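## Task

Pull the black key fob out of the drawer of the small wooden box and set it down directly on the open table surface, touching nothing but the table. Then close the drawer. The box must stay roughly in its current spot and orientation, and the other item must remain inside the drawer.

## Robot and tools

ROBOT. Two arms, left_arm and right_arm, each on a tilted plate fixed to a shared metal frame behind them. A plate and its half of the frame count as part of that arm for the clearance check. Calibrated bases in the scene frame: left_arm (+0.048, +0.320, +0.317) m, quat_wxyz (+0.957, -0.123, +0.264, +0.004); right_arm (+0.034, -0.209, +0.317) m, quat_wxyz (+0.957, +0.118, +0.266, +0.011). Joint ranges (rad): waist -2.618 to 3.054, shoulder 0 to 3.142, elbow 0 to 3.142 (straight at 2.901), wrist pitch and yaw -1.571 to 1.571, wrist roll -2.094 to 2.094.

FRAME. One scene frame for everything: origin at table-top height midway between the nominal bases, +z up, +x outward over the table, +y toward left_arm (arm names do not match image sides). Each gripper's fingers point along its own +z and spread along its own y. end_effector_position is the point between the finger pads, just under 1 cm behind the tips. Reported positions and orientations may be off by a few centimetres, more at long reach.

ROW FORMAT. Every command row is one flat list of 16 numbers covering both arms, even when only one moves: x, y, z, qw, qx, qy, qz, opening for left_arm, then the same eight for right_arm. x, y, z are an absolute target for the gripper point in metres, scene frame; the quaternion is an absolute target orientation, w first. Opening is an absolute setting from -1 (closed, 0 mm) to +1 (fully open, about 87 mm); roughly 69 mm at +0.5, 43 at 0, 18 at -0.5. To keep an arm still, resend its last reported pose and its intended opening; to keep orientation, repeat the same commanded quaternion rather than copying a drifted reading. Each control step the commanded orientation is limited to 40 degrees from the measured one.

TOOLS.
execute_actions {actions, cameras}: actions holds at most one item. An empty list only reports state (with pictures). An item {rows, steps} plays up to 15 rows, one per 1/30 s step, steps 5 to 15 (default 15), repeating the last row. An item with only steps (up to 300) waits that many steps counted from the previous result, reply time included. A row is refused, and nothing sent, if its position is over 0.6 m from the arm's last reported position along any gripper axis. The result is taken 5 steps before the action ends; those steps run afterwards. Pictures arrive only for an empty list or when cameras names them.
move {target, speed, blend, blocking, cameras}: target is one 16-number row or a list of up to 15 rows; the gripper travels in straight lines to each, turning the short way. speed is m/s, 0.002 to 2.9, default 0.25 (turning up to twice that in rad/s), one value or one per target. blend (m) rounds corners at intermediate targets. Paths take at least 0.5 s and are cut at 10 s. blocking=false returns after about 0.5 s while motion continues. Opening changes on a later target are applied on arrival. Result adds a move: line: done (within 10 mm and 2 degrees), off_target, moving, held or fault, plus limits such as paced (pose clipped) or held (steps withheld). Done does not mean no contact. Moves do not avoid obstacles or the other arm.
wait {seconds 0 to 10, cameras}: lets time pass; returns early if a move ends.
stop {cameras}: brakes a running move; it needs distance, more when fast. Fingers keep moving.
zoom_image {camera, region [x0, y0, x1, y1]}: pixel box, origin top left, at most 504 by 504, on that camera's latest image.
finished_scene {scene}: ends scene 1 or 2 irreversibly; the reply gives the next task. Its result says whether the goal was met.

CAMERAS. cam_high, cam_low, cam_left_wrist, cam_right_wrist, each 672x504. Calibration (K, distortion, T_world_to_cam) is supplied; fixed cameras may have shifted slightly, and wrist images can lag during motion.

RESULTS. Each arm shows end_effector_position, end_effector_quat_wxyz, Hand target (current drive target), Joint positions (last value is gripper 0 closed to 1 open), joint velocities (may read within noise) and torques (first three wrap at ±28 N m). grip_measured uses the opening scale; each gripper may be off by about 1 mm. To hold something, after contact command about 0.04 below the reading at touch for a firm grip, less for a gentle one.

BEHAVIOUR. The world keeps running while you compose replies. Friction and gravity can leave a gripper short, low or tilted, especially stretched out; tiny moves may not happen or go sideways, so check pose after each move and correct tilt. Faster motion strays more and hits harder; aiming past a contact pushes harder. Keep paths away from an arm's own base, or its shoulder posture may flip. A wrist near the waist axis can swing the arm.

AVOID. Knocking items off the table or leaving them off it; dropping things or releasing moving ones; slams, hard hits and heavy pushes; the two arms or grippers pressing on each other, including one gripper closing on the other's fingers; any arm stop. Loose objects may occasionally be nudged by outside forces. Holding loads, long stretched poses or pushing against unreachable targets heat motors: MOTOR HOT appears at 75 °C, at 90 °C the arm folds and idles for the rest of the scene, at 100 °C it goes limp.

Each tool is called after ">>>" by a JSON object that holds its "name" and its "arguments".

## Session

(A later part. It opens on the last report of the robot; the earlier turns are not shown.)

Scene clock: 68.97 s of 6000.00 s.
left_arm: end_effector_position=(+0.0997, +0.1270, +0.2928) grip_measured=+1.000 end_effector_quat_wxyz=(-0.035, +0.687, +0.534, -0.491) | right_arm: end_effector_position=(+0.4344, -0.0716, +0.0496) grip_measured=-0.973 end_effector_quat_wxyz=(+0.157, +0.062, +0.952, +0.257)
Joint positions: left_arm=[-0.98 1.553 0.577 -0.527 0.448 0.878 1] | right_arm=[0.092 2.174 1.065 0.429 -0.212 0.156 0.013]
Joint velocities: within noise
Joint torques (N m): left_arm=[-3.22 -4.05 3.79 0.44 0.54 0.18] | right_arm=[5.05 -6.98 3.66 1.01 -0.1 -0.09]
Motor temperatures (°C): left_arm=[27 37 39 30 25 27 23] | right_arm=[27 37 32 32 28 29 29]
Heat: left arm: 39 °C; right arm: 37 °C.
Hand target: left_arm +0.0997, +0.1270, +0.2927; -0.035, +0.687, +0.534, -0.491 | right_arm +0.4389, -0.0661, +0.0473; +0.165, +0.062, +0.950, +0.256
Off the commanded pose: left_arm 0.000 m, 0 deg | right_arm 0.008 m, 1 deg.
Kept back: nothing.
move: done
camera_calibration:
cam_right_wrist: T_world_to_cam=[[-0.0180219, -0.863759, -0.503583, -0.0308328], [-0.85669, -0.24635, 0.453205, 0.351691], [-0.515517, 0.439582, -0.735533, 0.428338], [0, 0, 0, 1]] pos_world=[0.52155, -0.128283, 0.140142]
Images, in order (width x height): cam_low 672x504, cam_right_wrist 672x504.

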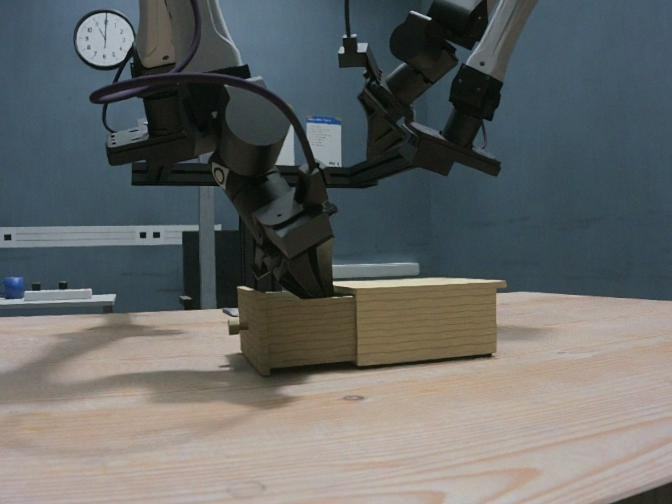

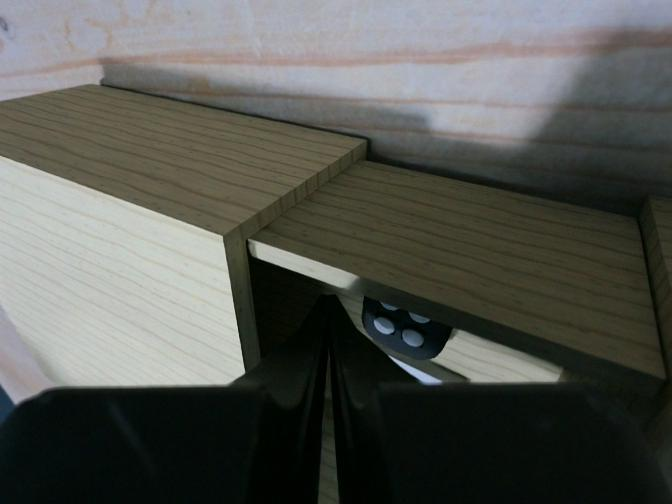

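>>> {"name": "move", "arguments": {"target": [[0.0997, 0.1270, 0.2928, -0.035, 0.687, 0.534, -0.491, 1, 0.437, -0.0565, 0.030, 0.165, 0.0621, 0.9505, 0.2561, -1]], "speed": 0.07, "cameras": ["cam_right_wrist", "cam_low"]}}

Scene clock: 70.13 s of 6000.00 s.
left_arm: end_effector_position=(+0.0997, +0.1270, +0.2928) grip_measured=+1.000 end_effector_quat_wxyz=(-0.035, +0.687, +0.534, -0.491) | right_arm: end_effector_position=(+0.4332, -0.0627, +0.0326) grip_measured=-0.973 end_effector_quat_wxyz=(+0.157, +0.063, +0.952, +0.256)
Joint positions: left_arm=[-0.98 1.553 0.577 -0.527 0.448 0.878 1] | right_arm=[0.102 2.246 1.102 0.466 -0.203 0.163 0.013]
Joint velocities: within noise
Joint torques (N m): left_arm=[-3.22 -4.1 3.82 0.42 0.53 0.18] | right_arm=[5.37 -7.02 3.45 1.05 -0.19 -0.11]
Motor temperatures (°C): left_arm=[27 37 39 30 25 27 23] | right_arm=[27 37 32 32 28 29 29]
Heat: left arm: 39 °C; right arm: 37 °C.
Hand target: left_arm +0.0997, +0.1270, +0.2927; -0.035, +0.687, +0.534, -0.491 | right_arm +0.4369, -0.0566, +0.0302; +0.165, +0.062, +0.950, +0.256
Off the commanded pose: left_arm 0.000 m, 0 deg | right_arm 0.008 m, 1 deg.
Kept back: nothing.
move: done
camera_calibration:
cam_right_wrist: T_world_to_cam=[[-0.0185222, -0.863967, -0.503208, -0.0314897], [-0.85724, -0.245309, 0.452729, 0.360903], [-0.514584, 0.439755, -0.736083, 0.410926], [0, 0, 0, 1]] pos_world=[0.520254, -0.11938, 0.123239]
Images, in order (width x height): cam_low 672x504, cam_right_wrist 672x504.

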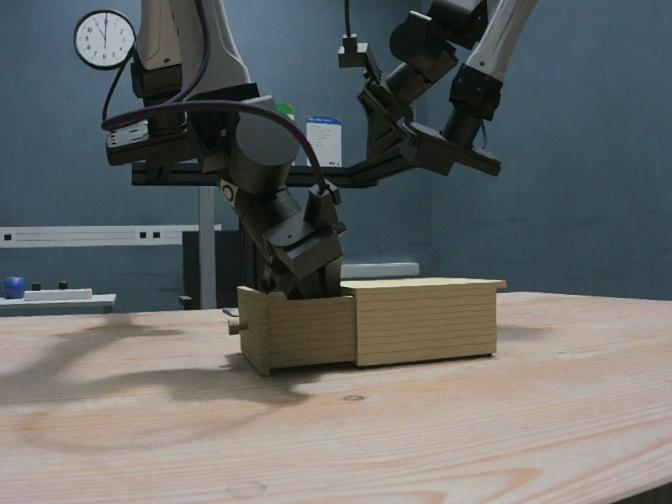

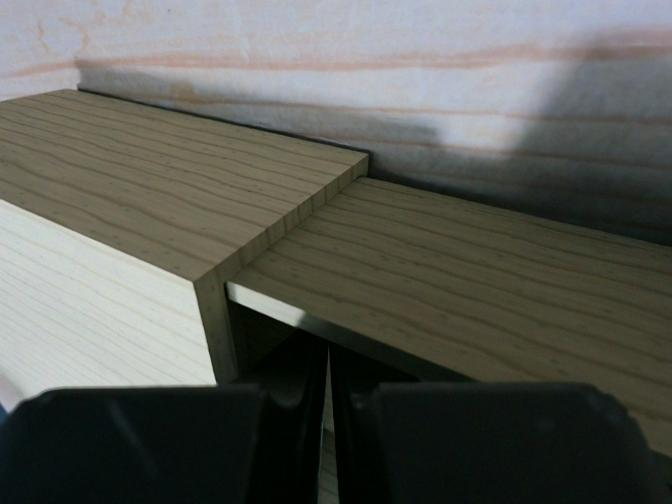

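>>> {"name": "move", "arguments": {"target": [[0.0997, 0.1270, 0.2928, -0.035, 0.687, 0.534, -0.491, 1, 0.436, -0.0745, 0.029, 0.165, 0.0621, 0.9505, 0.2561, -1]], "speed": 0.04, "cameras": ["cam_right_wrist", "cam_low", "cam_high"]}}

Scene clock: 71.10 s of 6000.00 s.
left_arm: end_effector_position=(+0.0997, +0.1270, +0.2928) grip_measured=+1.000 end_effector_quat_wxyz=(-0.035, +0.687, +0.534, -0.491) | right_arm: end_effector_position=(+0.4339, -0.0694, +0.0309) grip_measured=-0.973 end_effector_quat_wxyz=(+0.158, +0.064, +0.951, +0.258)
Joint positions: left_arm=[-0.98 1.553 0.577 -0.527 0.448 0.878 1] | right_arm=[0.083 2.246 1.102 0.466 -0.22 0.155 0.013]
Joint velocities: within noise
Joint torques (N m): left_arm=[-3.17 -4.07 3.77 0.43 0.53 0.18] | right_arm=[2.81 -8.31 1.88 0.95 -0.32 -0.39]
Motor temperatures (°C): left_arm=[27 37 39 30 25 27 23] | right_arm=[27 37 32 32 28 29 29]
Heat: left arm: 39 °C; right arm: 37 °C.
Hand target: left_arm +0.0997, +0.1270, +0.2927; -0.035, +0.687, +0.534, -0.491 | right_arm +0.4359, -0.0744, +0.0290; +0.165, +0.062, +0.951, +0.256
Off the commanded pose: left_arm 0.000 m, 0 deg | right_arm 0.006 m, 1 deg.
Kept back: nothing.
move: done
camera_calibration:
cam_right_wrist: T_world_to_cam=[[-0.0205442, -0.862215, -0.506125, -0.0371001], [-0.858312, -0.244398, 0.451187, 0.361186], [-0.512716, 0.443683, -0.735029, 0.412343], [0, 0, 0, 1]] pos_world=[0.520663, -0.126665, 0.121345]
Images, in order (width x height): cam_high 672x504, cam_low 672x504, cam_right_wrist 672x504.

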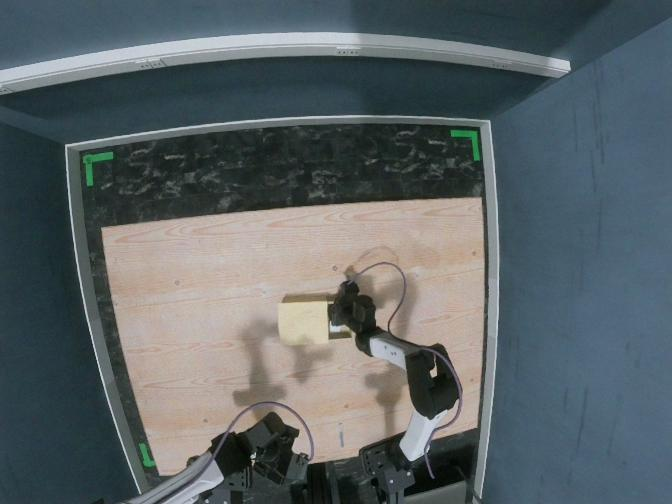

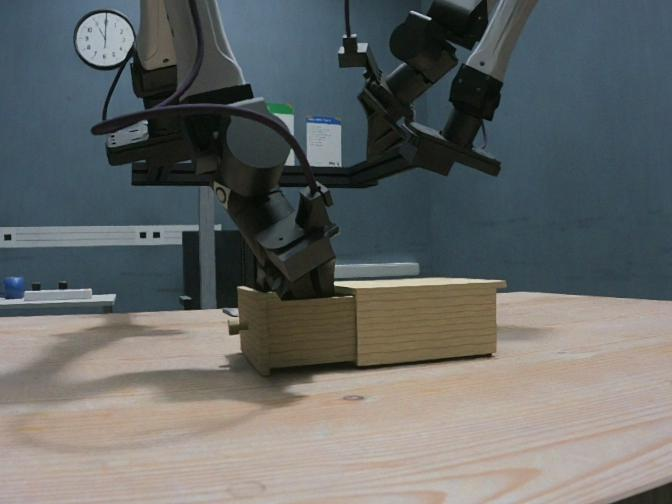

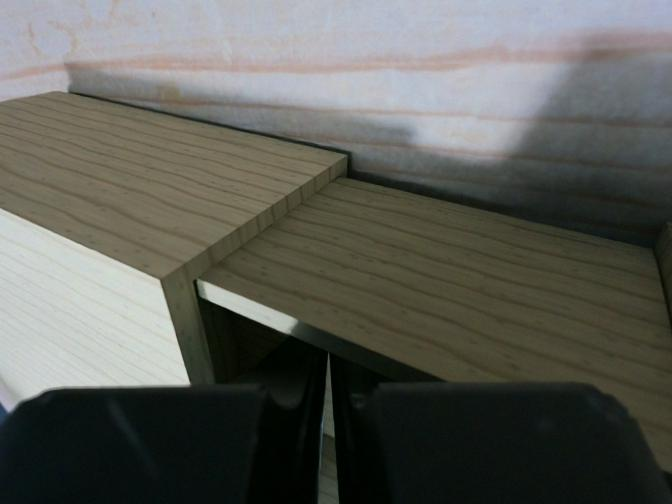

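>>> {"name": "move", "arguments": {"target": [[0.0997, 0.1270, 0.2928, -0.035, 0.687, 0.534, -0.491, 1, 0.436, -0.0840, 0.030, 0.165, 0.0621, 0.9505, 0.2561, -1]], "speed": 0.04, "cameras": ["cam_right_wrist", "cam_low"]}}

Scene clock: 72.03 s of 6000.00 s.
left_arm: end_effector_position=(+0.0997, +0.1270, +0.2928) grip_measured=+1.000 end_effector_quat_wxyz=(-0.035, +0.687, +0.534, -0.491) | right_arm: end_effector_position=(+0.4323, -0.0717, +0.0309) grip_measured=-0.973 end_effector_quat_wxyz=(+0.156, +0.063, +0.949, +0.267)
Joint positions: left_arm=[-0.98 1.553 0.577 -0.527 0.448 0.878 1] | right_arm=[0.07 2.246 1.099 0.466 -0.25 0.148 0.013]
Joint velocities: within noise
Joint torques (N m): left_arm=[-3.18 -4.11 3.78 0.43 0.54 0.17] | right_arm=[1.91 -9.22 1.51 0.88 -0.22 -0.45]
Motor temperatures (°C): left_arm=[27 37 39 30 25 27 23] | right_arm=[27 37 32 32 28 29 29]
Heat: left arm: 39 °C; right arm: 37 °C.
Hand target: left_arm +0.0997, +0.1270, +0.2927; -0.035, +0.687, +0.534, -0.491 | right_arm +0.4359, -0.0839, +0.0300; +0.165, +0.062, +0.951, +0.256
Off the commanded pose: left_arm 0.000 m, 0 deg | right_arm 0.013 m, 2 deg.
Kept back: nothing.
move: off_target (right_arm)
camera_calibration:
cam_right_wrist: T_world_to_cam=[[-0.0165341, -0.852787, -0.521997, -0.0396067], [-0.85661, -0.257185, 0.447297, 0.357767], [-0.515699, 0.454543, -0.726254, 0.414457], [0, 0, 0, 1]] pos_world=[0.519547, -0.130153, 0.120299]
Images, in order (width x height): cam_low 672x504, cam_right_wrist 672x504.

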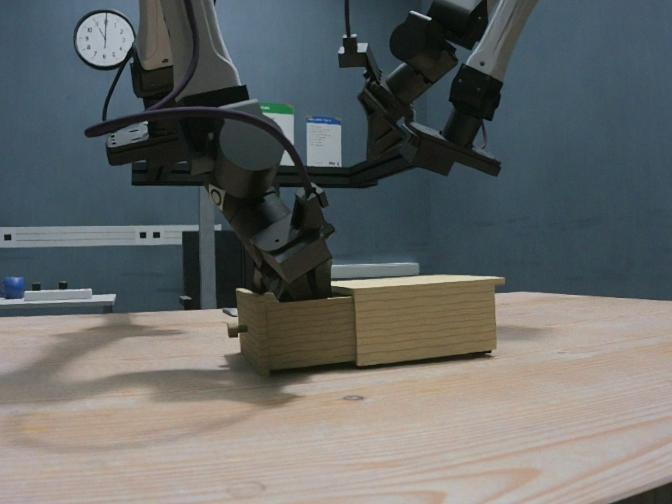

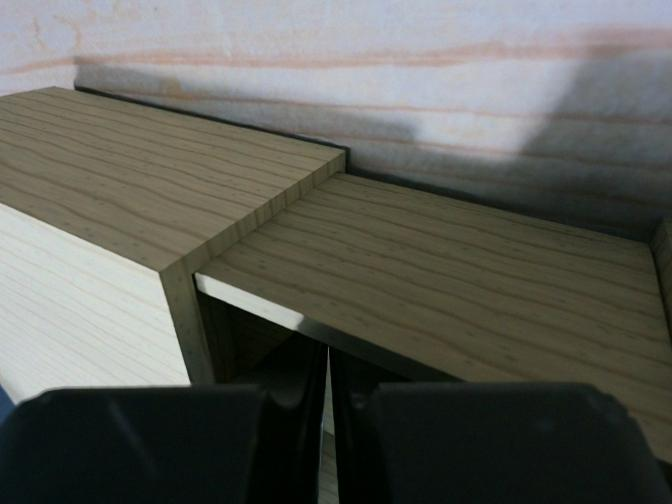

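>>> {"name": "move", "arguments": {"target": [[0.0997, 0.1270, 0.2928, -0.035, 0.687, 0.534, -0.491, 1, 0.436, -0.0720, 0.031, 0.162, 0.0543, 0.965, 0.2, -1], [0.0997, 0.1270, 0.2928, -0.035, 0.687, 0.534, -0.491, 1, 0.436, -0.0770, 0.030, 0.162, 0.0453, 0.9754, 0.1424, -1]], "speed": 0.06, "cameras": ["cam_right_wrist", "cam_low"]}}

Scene clock: 75.00 s of 6000.00 s.
left_arm: end_effector_position=(+0.0997, +0.1270, +0.2928) grip_measured=+1.000 end_effector_quat_wxyz=(-0.035, +0.687, +0.534, -0.491) | right_arm: end_effector_position=(+0.4315, -0.0676, +0.0284) grip_measured=-0.973 end_effector_quat_wxyz=(+0.160, +0.050, +0.971, +0.171)
Joint positions: left_arm=[-0.98 1.553 0.577 -0.527 0.448 0.878 1] | right_arm=[0.166 2.239 1.107 0.434 0.012 0.147 0.013]
Joint velocities: within noise
Joint torques (N m): left_arm=[-3.19 -4.1 3.77 0.42 0.54 0.17] | right_arm=[4.68 -9.7 3.08 0.55 0.42 -0.37]
Motor temperatures (°C): left_arm=[27 37 39 29 25 27 23] | right_arm=[27 37 31 32 28 29 29]
Heat: left arm: 39 °C; right arm: 37 °C.
Hand target: left_arm +0.0997, +0.1270, +0.2927; -0.035, +0.687, +0.534, -0.491 | right_arm +0.4358, -0.0771, +0.0302; +0.162, +0.045, +0.975, +0.143
Off the commanded pose: left_arm 0.000 m, 0 deg | right_arm 0.011 m, 3 deg.
Kept back: nothing.
move: off_target (right_arm)
camera_calibration:
cam_right_wrist: T_world_to_cam=[[-0.0219028, -0.938755, -0.343888, -0.0460323], [-0.854811, -0.160799, 0.493398, 0.363653], [-0.518477, 0.304766, -0.798936, 0.403489], [0, 0, 0, 1]] pos_world=[0.519046, -0.107708, 0.127106]
Images, in order (width x height): cam_low 672x504, cam_right_wrist 672x504.

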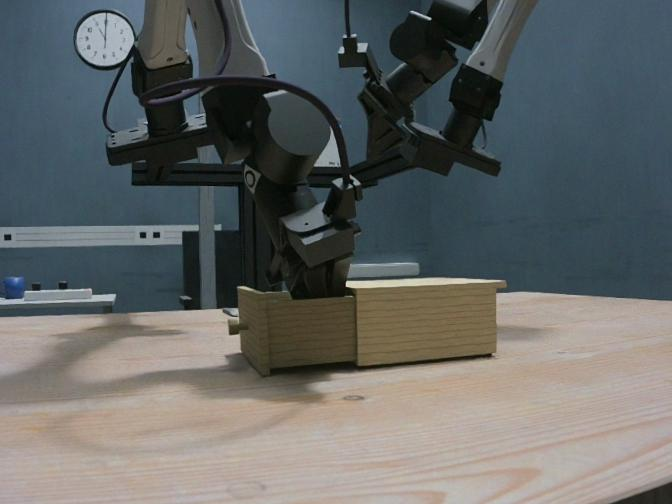

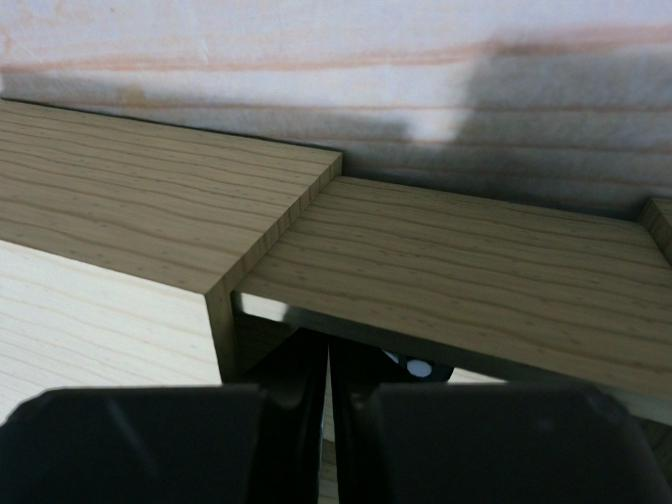

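>>> {"name": "move", "arguments": {"target": [[0.0997, 0.1270, 0.2928, -0.035, 0.687, 0.534, -0.491, 1, 0.436, -0.0880, 0.033, 0.162, 0.0433, 0.9764, 0.1342, -1]], "speed": 0.05, "cameras": ["cam_right_wrist", "cam_low"]}}

Scene clock: 75.93 s of 6000.00 s.
left_arm: end_effector_position=(+0.0997, +0.1270, +0.2928) grip_measured=+1.000 end_effector_quat_wxyz=(-0.035, +0.687, +0.534, -0.491) | right_arm: end_effector_position=(+0.4311, -0.0709, +0.0288) grip_measured=-0.973 end_effector_quat_wxyz=(+0.158, +0.044, +0.973, +0.163)
Joint positions: left_arm=[-0.98 1.553 0.577 -0.527 0.448 0.878 1] | right_arm=[0.166 2.232 1.107 0.421 0.027 0.134 0.013]
Joint velocities: within noise
Joint torques (N m): left_arm=[-3.23 -4.1 3.79 0.43 0.54 0.18] | right_arm=[3.23 -10.93 1.68 0.56 0.25 -0.38]
Motor temperatures (°C): left_arm=[27 37 39 29 25 27 23] | right_arm=[27 38 31 32 28 29 29]
Heat: left arm: 39 °C; right arm: 38 °C.
Hand target: left_arm +0.0997, +0.1270, +0.2927; -0.035, +0.687, +0.534, -0.491 | right_arm +0.4358, -0.0878, +0.0327; +0.162, +0.044, +0.977, +0.135
Off the commanded pose: left_arm 0.000 m, 0 deg | right_arm 0.018 m, 3 deg.
Kept back: nothing.
move: off_target (right_arm)
camera_calibration:
cam_right_wrist: T_world_to_cam=[[-0.0150149, -0.945087, -0.326474, -0.0528486], [-0.852094, -0.158747, 0.498734, 0.361396], [-0.523173, 0.285675, -0.802919, 0.405354], [0, 0, 0, 1]] pos_world=[0.519221, -0.108376, 0.127973]
Images, in order (width x height): cam_low 672x504, cam_right_wrist 672x504.

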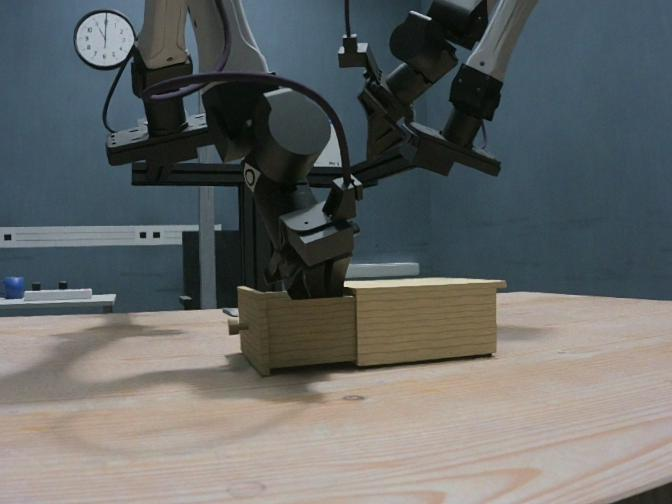

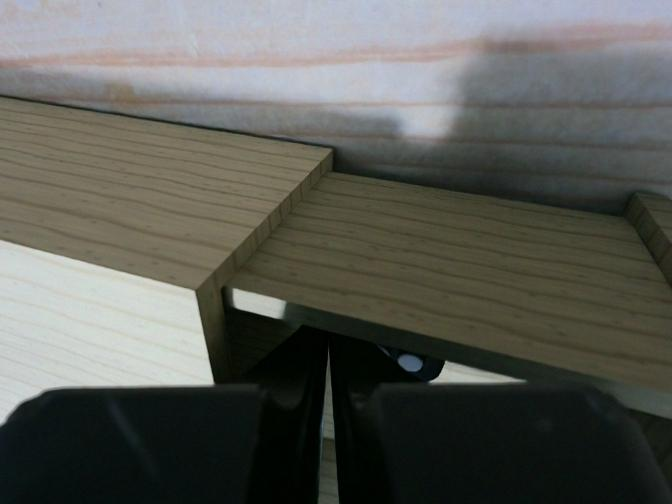

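>>> {"name": "move", "arguments": {"target": [[0.0997, 0.1270, 0.2928, -0.035, 0.687, 0.534, -0.491, 1, 0.436, -0.1000, 0.034, 0.162, 0.0433, 0.9764, 0.1342, -1]], "speed": 0.05, "cameras": ["cam_right_wrist", "cam_low"]}}

Scene clock: 76.90 s of 6000.00 s.
left_arm: end_effector_position=(+0.0997, +0.1270, +0.2928) grip_measured=+1.000 end_effector_quat_wxyz=(-0.035, +0.687, +0.534, -0.491) | right_arm: end_effector_position=(+0.4293, -0.0827, +0.0285) grip_measured=-0.973 end_effector_quat_wxyz=(+0.155, +0.043, +0.975, +0.154)
Joint positions: left_arm=[-0.98 1.553 0.577 -0.527 0.448 0.878 1] | right_arm=[0.146 2.218 1.095 0.411 0.028 0.116 0.013]
Joint velocities: within noise
Joint torques (N m): left_arm=[-3.22 -4.11 3.78 0.43 0.53 0.18] | right_arm=[2.24 -11.14 1.36 0.62 0.12 -0.39]
Motor temperatures (°C): left_arm=[27 37 39 29 25 27 23] | right_arm=[26 38 31 32 28 29 29]
Heat: left arm: 39 °C; right arm: 38 °C.
Hand target: left_arm +0.0997, +0.1270, +0.2927; -0.035, +0.687, +0.534, -0.491 | right_arm +0.4359, -0.0997, +0.0336; +0.162, +0.044, +0.977, +0.134
Off the commanded pose: left_arm 0.000 m, 0 deg | right_arm 0.019 m, 2 deg.
Kept back: nothing.
move: off_target (right_arm)
camera_calibration:
cam_right_wrist: T_world_to_cam=[[-0.0149216, -0.950751, -0.309596, -0.0651144], [-0.848636, -0.151698, 0.506759, 0.357091], [-0.528766, 0.270296, -0.804578, 0.40875], [0, 0, 0, 1]] pos_world=[0.518202, -0.118221, 0.127754]
Images, in order (width x height): cam_low 672x504, cam_right_wrist 672x504.

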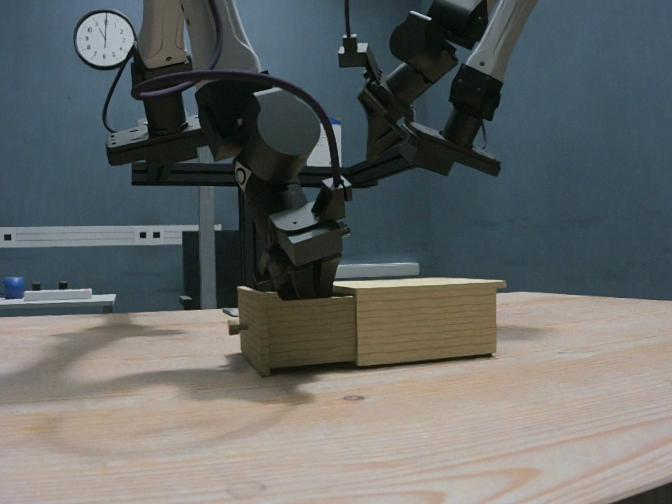

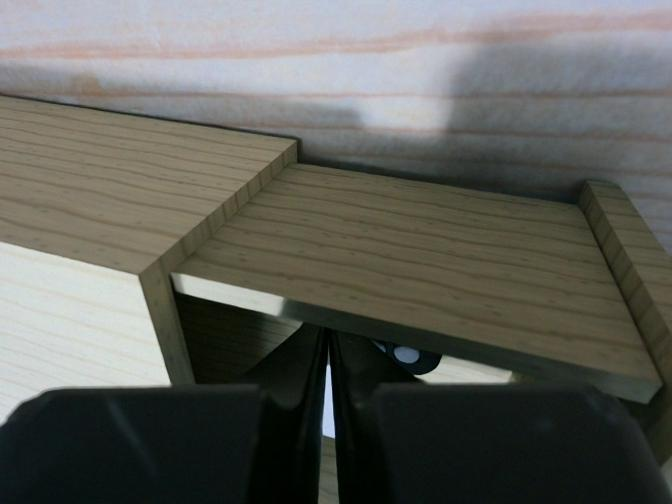

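>>> {"name": "move", "arguments": {"target": [[0.0997, 0.1270, 0.2928, -0.035, 0.687, 0.534, -0.491, 1, 0.436, -0.0900, 0.075, 0.162, 0.0433, 0.9764, 0.1342, -1], [0.0997, 0.1270, 0.2928, -0.035, 0.687, 0.534, -0.491, 1, 0.432, -0.1000, 0.120, 0.1218, 0.0225, 0.9923, -0.0028, -1], [0.0997, 0.1270, 0.2928, -0.035, 0.687, 0.534, -0.491, 1, 0.430, -0.1000, 0.105, 0.1218, 0.0225, 0.9923, -0.0028, -0.05]], "speed": 0.15}}

Scene clock: 79.57 s of 6000.00 s.
left_arm: end_effector_position=(+0.0997, +0.1270, +0.2928) grip_measured=+1.000 end_effector_quat_wxyz=(-0.035, +0.687, +0.534, -0.491) | right_arm: end_effector_position=(+0.4188, -0.0997, +0.1015) grip_measured=-0.050 end_effector_quat_wxyz=(+0.109, +0.013, +0.994, +0.000)
Joint positions: left_arm=[-0.98 1.553 0.577 -0.527 0.448 0.878 1] | right_arm=[0.308 1.995 1.108 0.009 0.428 0.173 0.475]
Joint velocities: within noise
Joint torques (N m): left_arm=[-3.21 -4.07 3.78 0.42 0.53 0.17] | right_arm=[4.57 -8.62 5.53 0.59 0.18 -0.08]
Motor temperatures (°C): left_arm=[27 37 39 29 25 27 23] | right_arm=[27 38 31 32 28 29 29]
Heat: left arm: 39 °C; right arm: 38 °C.
Hand target: left_arm +0.0997, +0.1270, +0.2927; -0.035, +0.687, +0.534, -0.491 | right_arm +0.4298, -0.1001, +0.1052; +0.122, +0.022, +0.992, -0.003
Off the commanded pose: left_arm 0.000 m, 0 deg | right_arm 0.012 m, 2 deg.
Kept back: nothing.
move: off_target (right_arm); target 3's new opening was sent with right_arm's hand 0.012 m and 2 deg from that target
camera_calibration:
cam_right_wrist: T_world_to_cam=[[-0.00436996, -0.99999, -0.000259933, -0.0996169], [-0.78972, 0.00329162, 0.613459, 0.288496], [-0.613452, 0.00288606, -0.789727, 0.473756], [0, 0, 0, 1]] pos_world=[0.518022, -0.101933, 0.197131]

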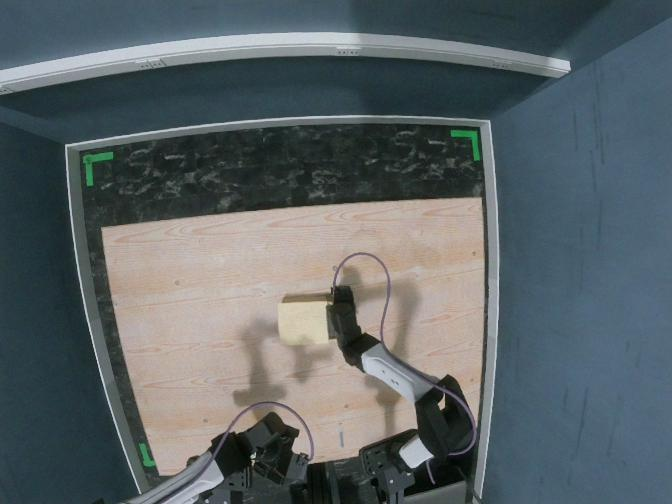

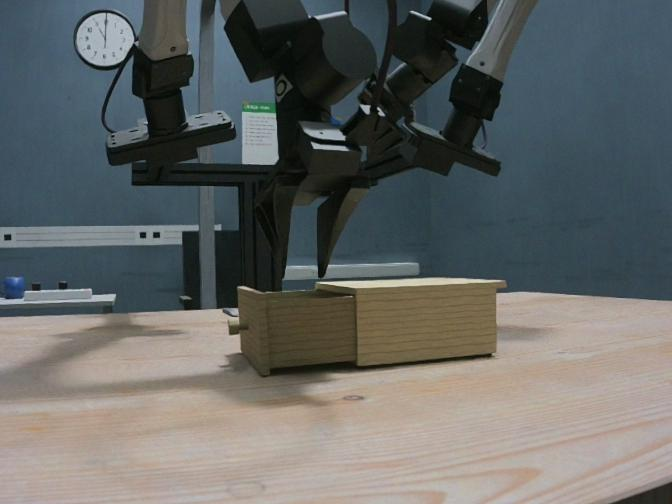

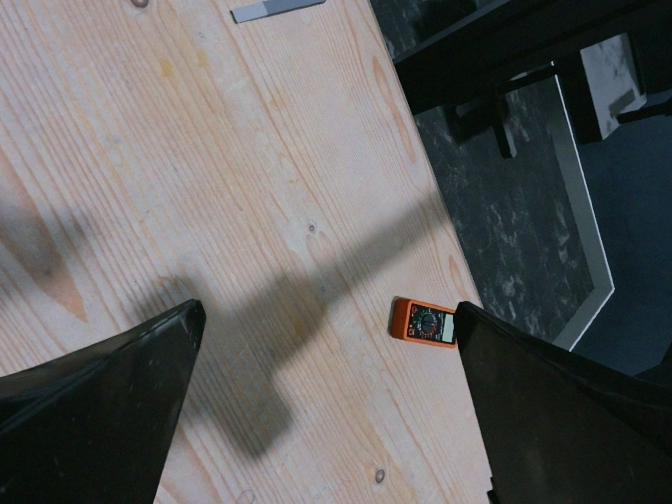

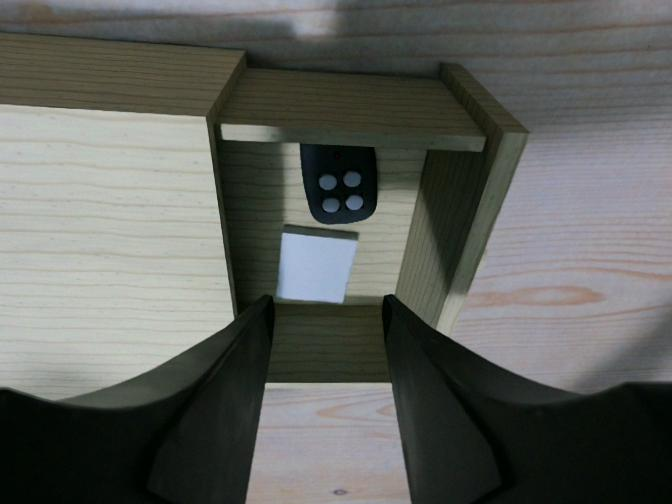

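>>> {"name": "zoom_image", "arguments": {"camera": "cam_right_wrist", "region": [200, 60, 540, 315]}}

Scaled by 1.482 from the camera's 672x504 image, which has a finer 960x720 frame.

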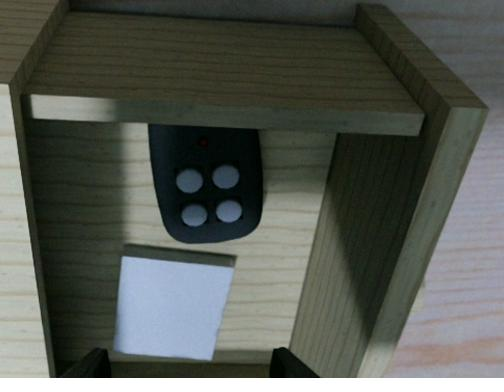

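>>> {"name": "move", "arguments": {"target": [0.0997, 0.1270, 0.2928, -0.035, 0.687, 0.534, -0.491, 1, 0.433, -0.1040, 0.055, 0.124, 0.0225, 0.992, 0.003, -0.09], "speed": 0.12, "cameras": ["cam_right_wrist", "cam_low"]}}

Scene clock: 81.50 s of 6000.00 s.
left_arm: end_effector_position=(+0.0997, +0.1270, +0.2928) grip_measured=+1.000 end_effector_quat_wxyz=(-0.035, +0.687, +0.534, -0.491) | right_arm: end_effector_position=(+0.4262, -0.1037, +0.0599) grip_measured=-0.090 end_effector_quat_wxyz=(+0.116, +0.019, +0.993, +0.000)
Joint positions: left_arm=[-0.98 1.553 0.577 -0.527 0.448 0.878 1] | right_arm=[0.256 2.129 1.161 0.122 0.398 0.137 0.455]
Joint velocities: within noise
Joint torques (N m): left_arm=[-3.21 -4.08 3.78 0.43 0.53 0.18] | right_arm=[3.82 -7.2 4.94 0.79 -0.05 -0.24]
Motor temperatures (°C): left_arm=[27 37 39 29 25 27 23] | right_arm=[27 38 31 32 28 29 29]
Heat: left arm: 39 °C; right arm: 38 °C.
Hand target: left_arm +0.0997, +0.1270, +0.2927; -0.035, +0.687, +0.534, -0.491 | right_arm +0.4330, -0.1041, +0.0553; +0.124, +0.022, +0.992, +0.003
Off the commanded pose: left_arm 0.000 m, 0 deg | right_arm 0.008 m, 1 deg.
Kept back: nothing.
move: done
camera_calibration:
cam_right_wrist: T_world_to_cam=[[-0.0176692, -0.999841, -0.00222323, -0.0978525], [-0.798026, 0.012763, 0.602488, 0.325018], [-0.602364, 0.0124197, -0.798125, 0.44231], [0, 0, 0, 1]] pos_world=[0.524075, -0.107479, 0.156982]
Images, in order (width x height): cam_low 672x504, cam_right_wrist 672x504.

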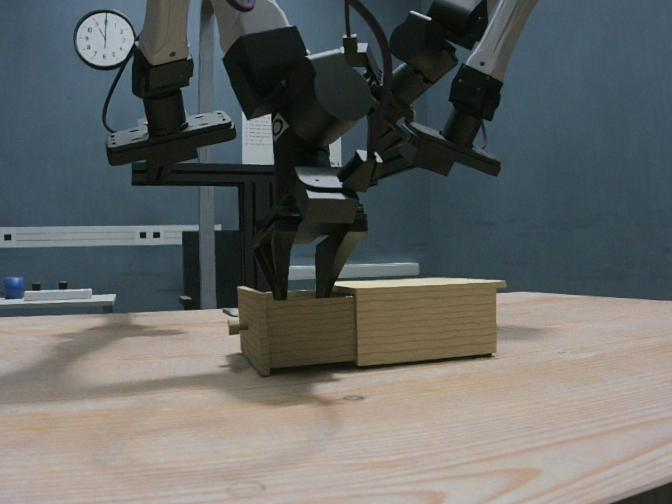

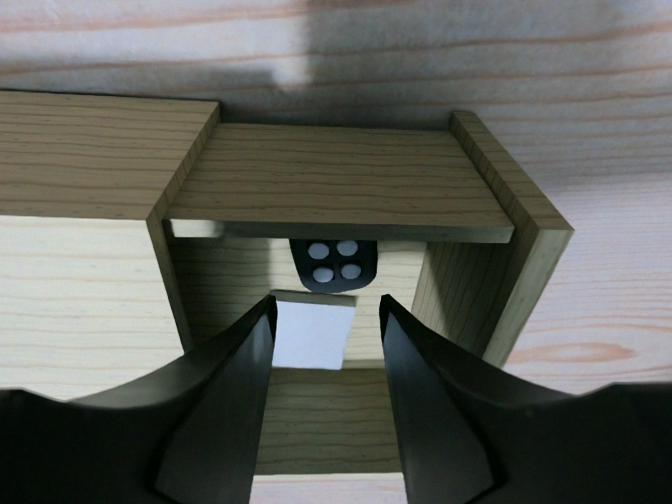

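>>> {"name": "move", "arguments": {"target": [0.0997, 0.1270, 0.2928, -0.035, 0.687, 0.534, -0.491, 1, 0.432, -0.1045, 0.030, 0.124, 0.0225, 0.992, 0.003, -0.09], "speed": 0.06, "cameras": ["cam_low", "cam_right_wrist", "cam_high"]}}

Scene clock: 83.43 s of 6000.00 s.
left_arm: end_effector_position=(+0.0997, +0.1270, +0.2928) grip_measured=+1.000 end_effector_quat_wxyz=(-0.035, +0.687, +0.534, -0.491) | right_arm: end_effector_position=(+0.4254, -0.1041, +0.0361) grip_measured=-0.090 end_effector_quat_wxyz=(+0.115, +0.019, +0.993, +0.000)
Joint positions: left_arm=[-0.98 1.553 0.577 -0.527 0.448 0.878 1] | right_arm=[0.235 2.209 1.195 0.173 0.385 0.12 0.455]
Joint velocities: within noise
Joint torques (N m): left_arm=[-3.19 -4.11 3.73 0.44 0.53 0.17] | right_arm=[3.81 -7.08 4.55 0.87 -0.1 -0.19]
Motor temperatures (°C): left_arm=[27 37 39 29 25 27 23] | right_arm=[26 38 31 32 28 29 29]
Heat: left arm: 39 °C; right arm: 38 °C.
Hand target: left_arm +0.0997, +0.1270, +0.2927; -0.035, +0.687, +0.534, -0.491 | right_arm +0.4319, -0.1046, +0.0304; +0.124, +0.023, +0.992, +0.003
Off the commanded pose: left_arm 0.000 m, 0 deg | right_arm 0.009 m, 1 deg.
Kept back: nothing.
move: done
camera_calibration:
cam_right_wrist: T_world_to_cam=[[-0.0166105, -0.999862, -0.00062263, -0.0987952], [-0.797303, 0.0128697, 0.603442, 0.338361], [-0.603351, 0.0105199, -0.797406, 0.42303], [0, 0, 0, 1]] pos_world=[0.523371, -0.107586, 0.133084]
Images, in order (width x height): cam_high 672x504, cam_low 672x504, cam_right_wrist 672x504.

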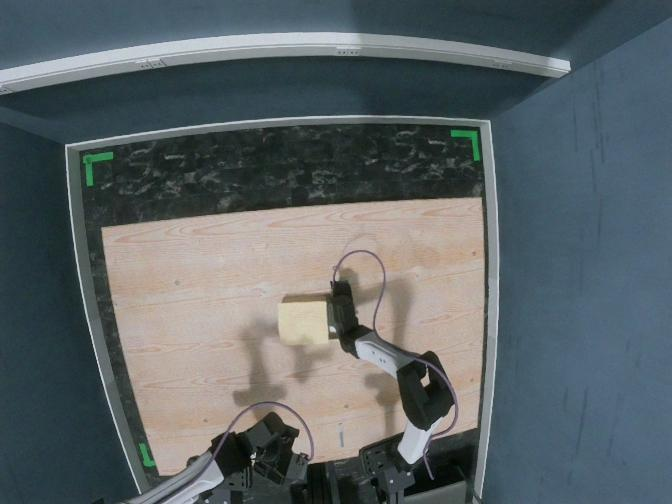

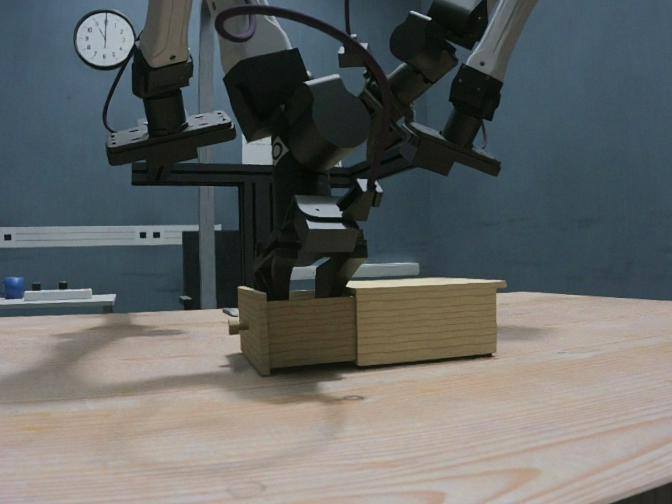

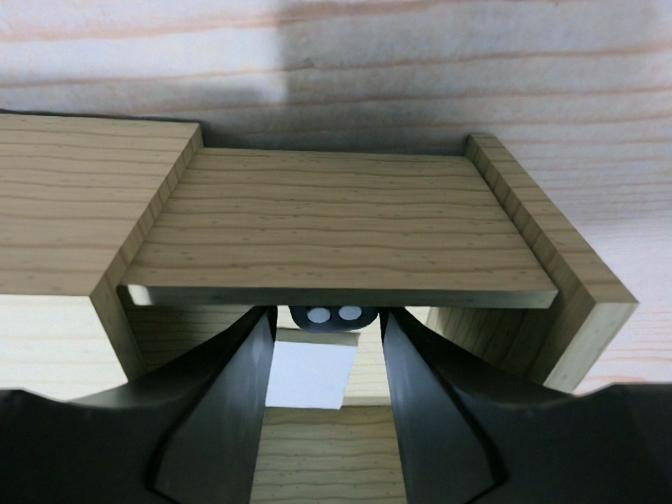

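>>> {"name": "zoom_image", "arguments": {"camera": "cam_right_wrist", "region": [200, 220, 460, 440]}}

>>> {"name": "move", "arguments": {"target": [0.0997, 0.1270, 0.2928, -0.035, 0.687, 0.534, -0.491, 1, 0.432, -0.1045, 0.025, 0.124, 0.0225, 0.992, 0.003, -0.09], "speed": 0.04, "cameras": ["cam_low", "cam_right_wrist"]}}

Scaled by 1.938 from the camera's 672x504 image, which has a finer 960x720 frame.

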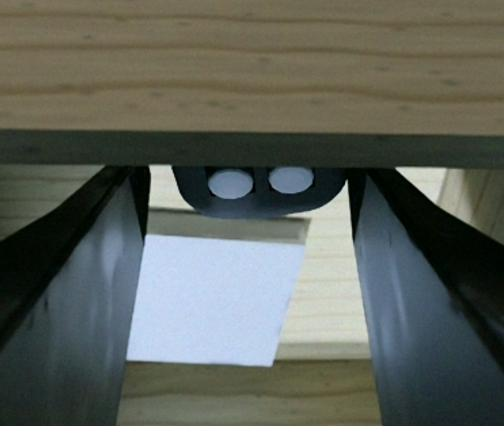

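Scene clock: 84.37 s of 6000.00 s.
left_arm: end_effector_position=(+0.0997, +0.1270, +0.2928) grip_measured=+1.000 end_effector_quat_wxyz=(-0.035, +0.687, +0.534, -0.491) | right_arm: end_effector_position=(+0.4257, -0.1040, +0.0312) grip_measured=-0.090 end_effector_quat_wxyz=(+0.116, +0.018, +0.993, +0.000)
Joint positions: left_arm=[-0.98 1.553 0.577 -0.527 0.448 0.878 1] | right_arm=[0.231 2.226 1.204 0.183 0.383 0.115 0.455]
Joint velocities: within noise
Joint torques (N m): left_arm=[-3.22 -4.1 3.79 0.42 0.52 0.18] | right_arm=[3.67 -7.12 4.44 0.85 -0.12 -0.2]
Motor temperatures (°C): left_arm=[27 37 39 29 25 27 23] | right_arm=[26 38 31 32 28 29 29]
Heat: left arm: 39 °C; right arm: 38 °C.
Hand target: left_arm +0.0997, +0.1270, +0.2927; -0.035, +0.687, +0.534, -0.491 | right_arm +0.4317, -0.1046, +0.0253; +0.124, +0.022, +0.992, +0.003
Off the commanded pose: left_arm 0.000 m, 0 deg | right_arm 0.009 m, 1 deg.
Kept back: nothing.
move: done
camera_calibration:
cam_right_wrist: T_world_to_cam=[[-0.0155898, -0.999878, -0.000281424, -0.0991795], [-0.797971, 0.0122722, 0.602571, 0.341816], [-0.602494, 0.00961855, -0.798065, 0.418857], [0, 0, 0, 1]] pos_world=[0.523572, -0.107391, 0.128279]
Images, in order (width x height): cam_low 672x504, cam_right_wrist 672x504.

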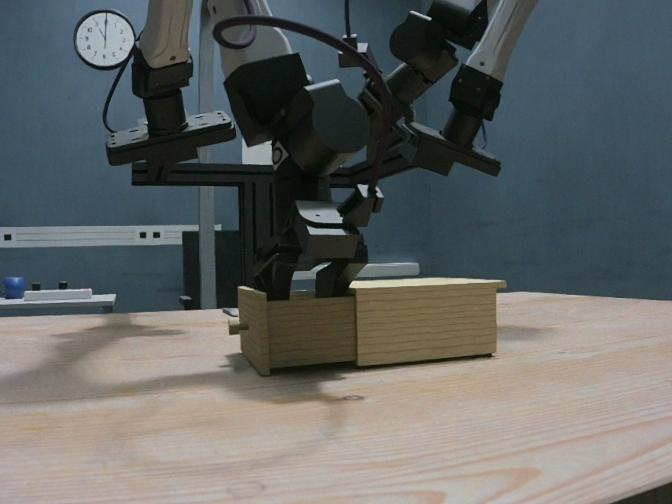

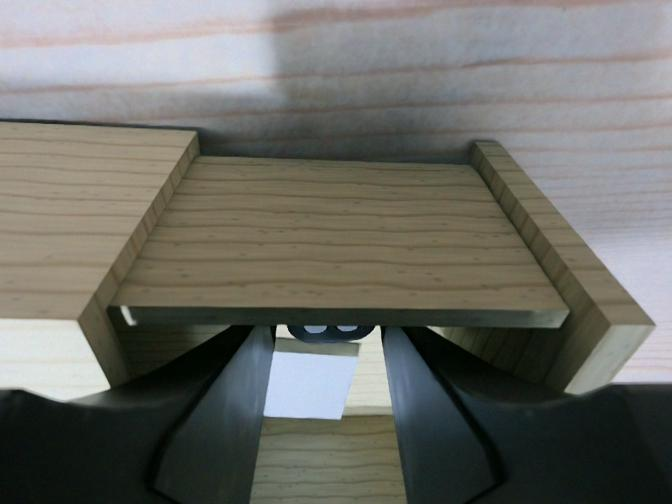

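>>> {"name": "move", "arguments": {"target": [0.0997, 0.1270, 0.2928, -0.035, 0.687, 0.534, -0.491, 1, 0.432, -0.1045, 0.025, 0.124, 0.0225, 0.992, 0.003, -0.35], "speed": 0.04, "cameras": ["cam_low", "cam_right_wrist"]}}

Scene clock: 85.30 s of 6000.00 s.
left_arm: end_effector_position=(+0.0997, +0.1270, +0.2928) grip_measured=+1.000 end_effector_quat_wxyz=(-0.035, +0.687, +0.534, -0.491) | right_arm: end_effector_position=(+0.4259, -0.1040, +0.0312) grip_measured=-0.174 end_effector_quat_wxyz=(+0.116, +0.018, +0.993, +0.000)
Joint positions: left_arm=[-0.98 1.553 0.577 -0.527 0.448 0.878 1] | right_arm=[0.231 2.226 1.204 0.184 0.382 0.115 0.413]
Joint velocities: within noise
Joint torques (N m): left_arm=[-3.21 -4.1 3.77 0.43 0.53 0.18] | right_arm=[3.66 -7.13 4.53 0.83 -0.08 -0.17]
Motor temperatures (°C): left_arm=[27 37 39 29 25 27 23] | right_arm=[26 38 31 32 28 29 29]
Heat: left arm: 39 °C; right arm: 38 °C.
Hand target: left_arm +0.0997, +0.1270, +0.2927; -0.035, +0.687, +0.534, -0.491 | right_arm +0.4317, -0.1046, +0.0253; +0.124, +0.022, +0.992, +0.003
Off the commanded pose: left_arm 0.000 m, 0 deg | right_arm 0.009 m, 1 deg.
Kept back: nothing.
move: done
camera_calibration:
cam_right_wrist: T_world_to_cam=[[-0.0153888, -0.999881, -0.000691256, -0.0991306], [-0.798362, 0.011871, 0.602061, 0.342063], [-0.601982, 0.00981687, -0.79845, 0.418798], [0, 0, 0, 1]] pos_world=[0.523673, -0.107291, 0.128378]
Images, in order (width x height): cam_low 672x504, cam_right_wrist 672x504.

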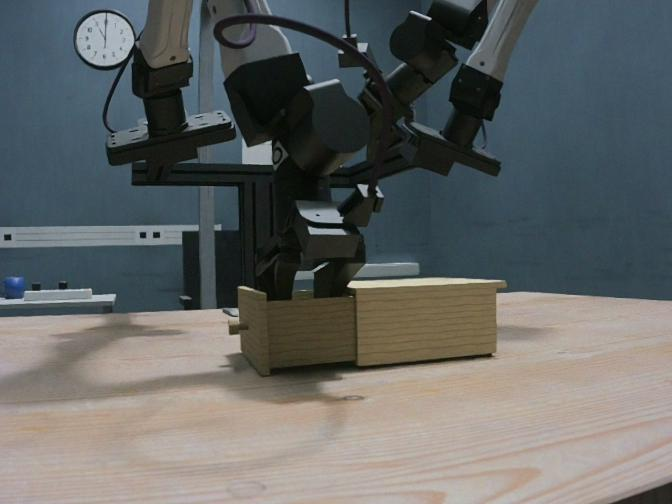

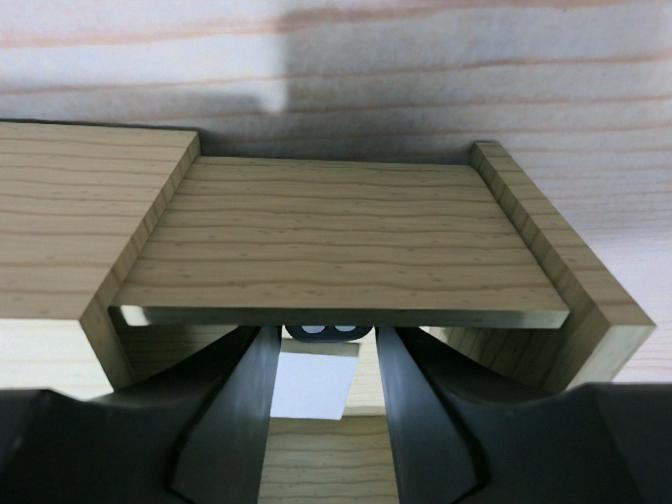

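>>> {"name": "move", "arguments": {"target": [0.0997, 0.1270, 0.2928, -0.035, 0.687, 0.534, -0.491, 1, 0.432, -0.1045, 0.15, 0.124, 0.0225, 0.992, 0.003, -0.35], "speed": 0.1, "cameras": ["cam_low", "cam_right_wrist"]}}

Scene clock: 87.37 s of 6000.00 s.
left_arm: end_effector_position=(+0.0997, +0.1270, +0.2928) grip_measured=+1.000 end_effector_quat_wxyz=(-0.035, +0.687, +0.534, -0.491) | right_arm: end_effector_position=(+0.4238, -0.1051, +0.1356) grip_measured=-0.174 end_effector_quat_wxyz=(+0.107, +0.015, +0.994, +0.001)
Joint positions: left_arm=[-0.98 1.553 0.577 -0.527 0.448 0.878 1] | right_arm=[0.324 1.888 1.109 -0.109 0.437 0.193 0.413]
Joint velocities: within noise
Joint torques (N m): left_arm=[-3.19 -4.1 3.78 0.43 0.53 0.19] | right_arm=[5.61 -11.36 3.97 0.52 0.17 -0.02]
Motor temperatures (°C): left_arm=[27 37 39 29 25 27 23] | right_arm=[27 38 31 32 28 29 29]
Heat: left arm: 39 °C; right arm: 38 °C.
Hand target: left_arm +0.0997, +0.1270, +0.2927; -0.035, +0.687, +0.534, -0.491 | right_arm +0.4319, -0.1045, +0.1496; +0.124, +0.023, +0.992, +0.003
Off the commanded pose: left_arm 0.000 m, 0 deg | right_arm 0.017 m, 2 deg.
Kept back: nothing.
move: off_target (right_arm)
camera_calibration:
cam_right_wrist: T_world_to_cam=[[-0.00860448, -0.999957, -0.00341739, -0.102713], [-0.787902, 0.00467532, 0.615782, 0.270618], [-0.61574, 0.00799105, -0.787909, 0.505058], [0, 0, 0, 1]] pos_world=[0.523322, -0.108009, 0.230947]
Images, in order (width x height): cam_low 672x504, cam_right_wrist 672x504.

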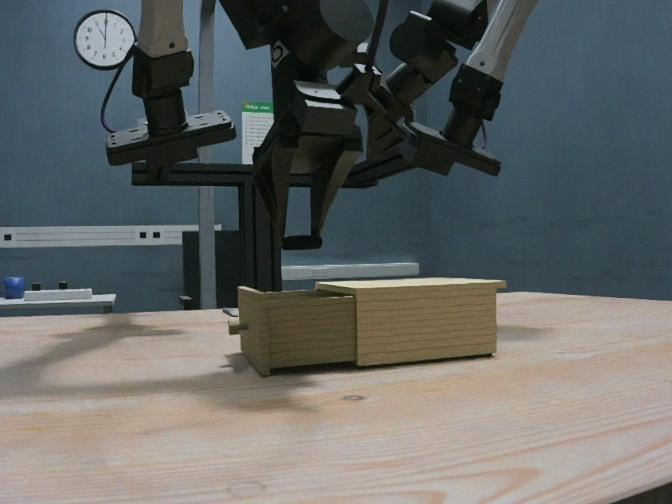

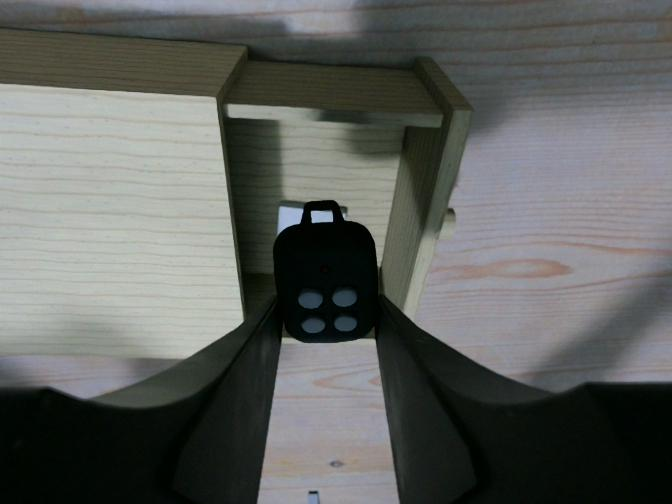

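>>> {"name": "move", "arguments": {"target": [[0.0997, 0.1270, 0.2928, -0.035, 0.687, 0.534, -0.491, 1, 0.435, -0.285, 0.14, 0.124, 0.0225, 0.992, 0.003, -0.35], [0.0997, 0.1270, 0.2928, -0.035, 0.687, 0.534, -0.491, 1, 0.435, -0.285, 0.045, 0.124, 0.0225, 0.992, 0.003, -0.35]], "speed": [0.2, 0.12], "blend": [0.03, 0], "cameras": ["cam_low", "cam_right_wrist"]}}

Scene clock: 90.07 s of 6000.00 s.
left_arm: end_effector_position=(+0.0997, +0.1270, +0.2928) grip_measured=+1.000 end_effector_quat_wxyz=(-0.035, +0.687, +0.534, -0.491) | right_arm: end_effector_position=(+0.4281, -0.2815, +0.0495) grip_measured=-0.174 end_effector_quat_wxyz=(+0.113, +0.023, +0.993, +0.003)
Joint positions: left_arm=[-0.98 1.553 0.577 -0.527 0.448 0.878 1] | right_arm=[-0.198 2.009 1.109 0.13 0.078 -0.19 0.413]
Joint velocities: within noise
Joint torques (N m): left_arm=[-3.21 -4.08 3.74 0.42 0.53 0.18] | right_arm=[0.9 -7.41 4.83 0.77 -0.15 -0.25]
Motor temperatures (°C): left_arm=[27 37 39 29 25 27 23] | right_arm=[26 38 31 31 28 29 29]
Heat: left arm: 39 °C; right arm: 38 °C.
Hand target: left_arm +0.0997, +0.1270, +0.2927; -0.035, +0.687, +0.534, -0.491 | right_arm +0.4348, -0.2851, +0.0453; +0.124, +0.022, +0.992, +0.003
Off the commanded pose: left_arm 0.000 m, 0 deg | right_arm 0.009 m, 1 deg.
Kept back: nothing.
move: done
camera_calibration:
cam_right_wrist: T_world_to_cam=[[-0.0245473, -0.999669, -0.0077259, -0.272296], [-0.795031, 0.0148358, 0.606388, 0.334196], [-0.606073, 0.0210275, -0.795131, 0.44114], [0, 0, 0, 1]] pos_world=[0.526374, -0.28644, 0.146008]
Images, in order (width x height): cam_low 672x504, cam_right_wrist 672x504.

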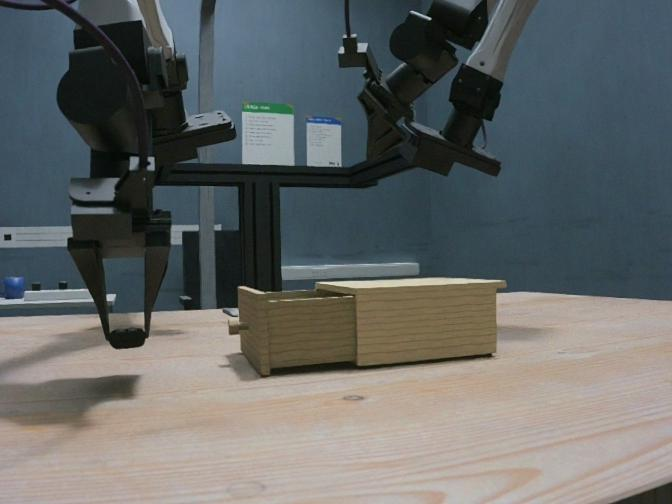

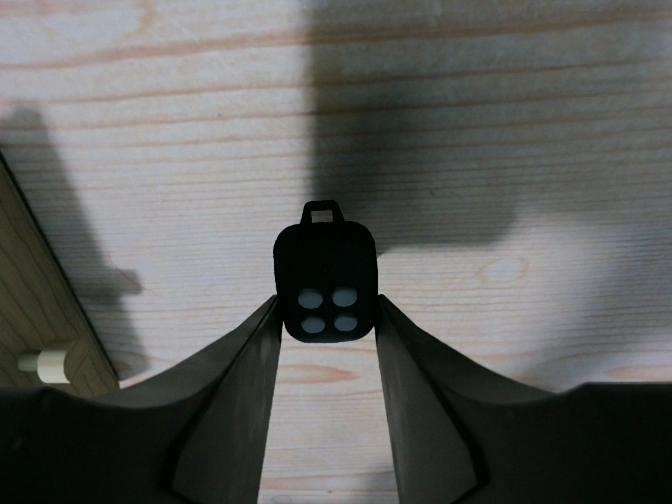

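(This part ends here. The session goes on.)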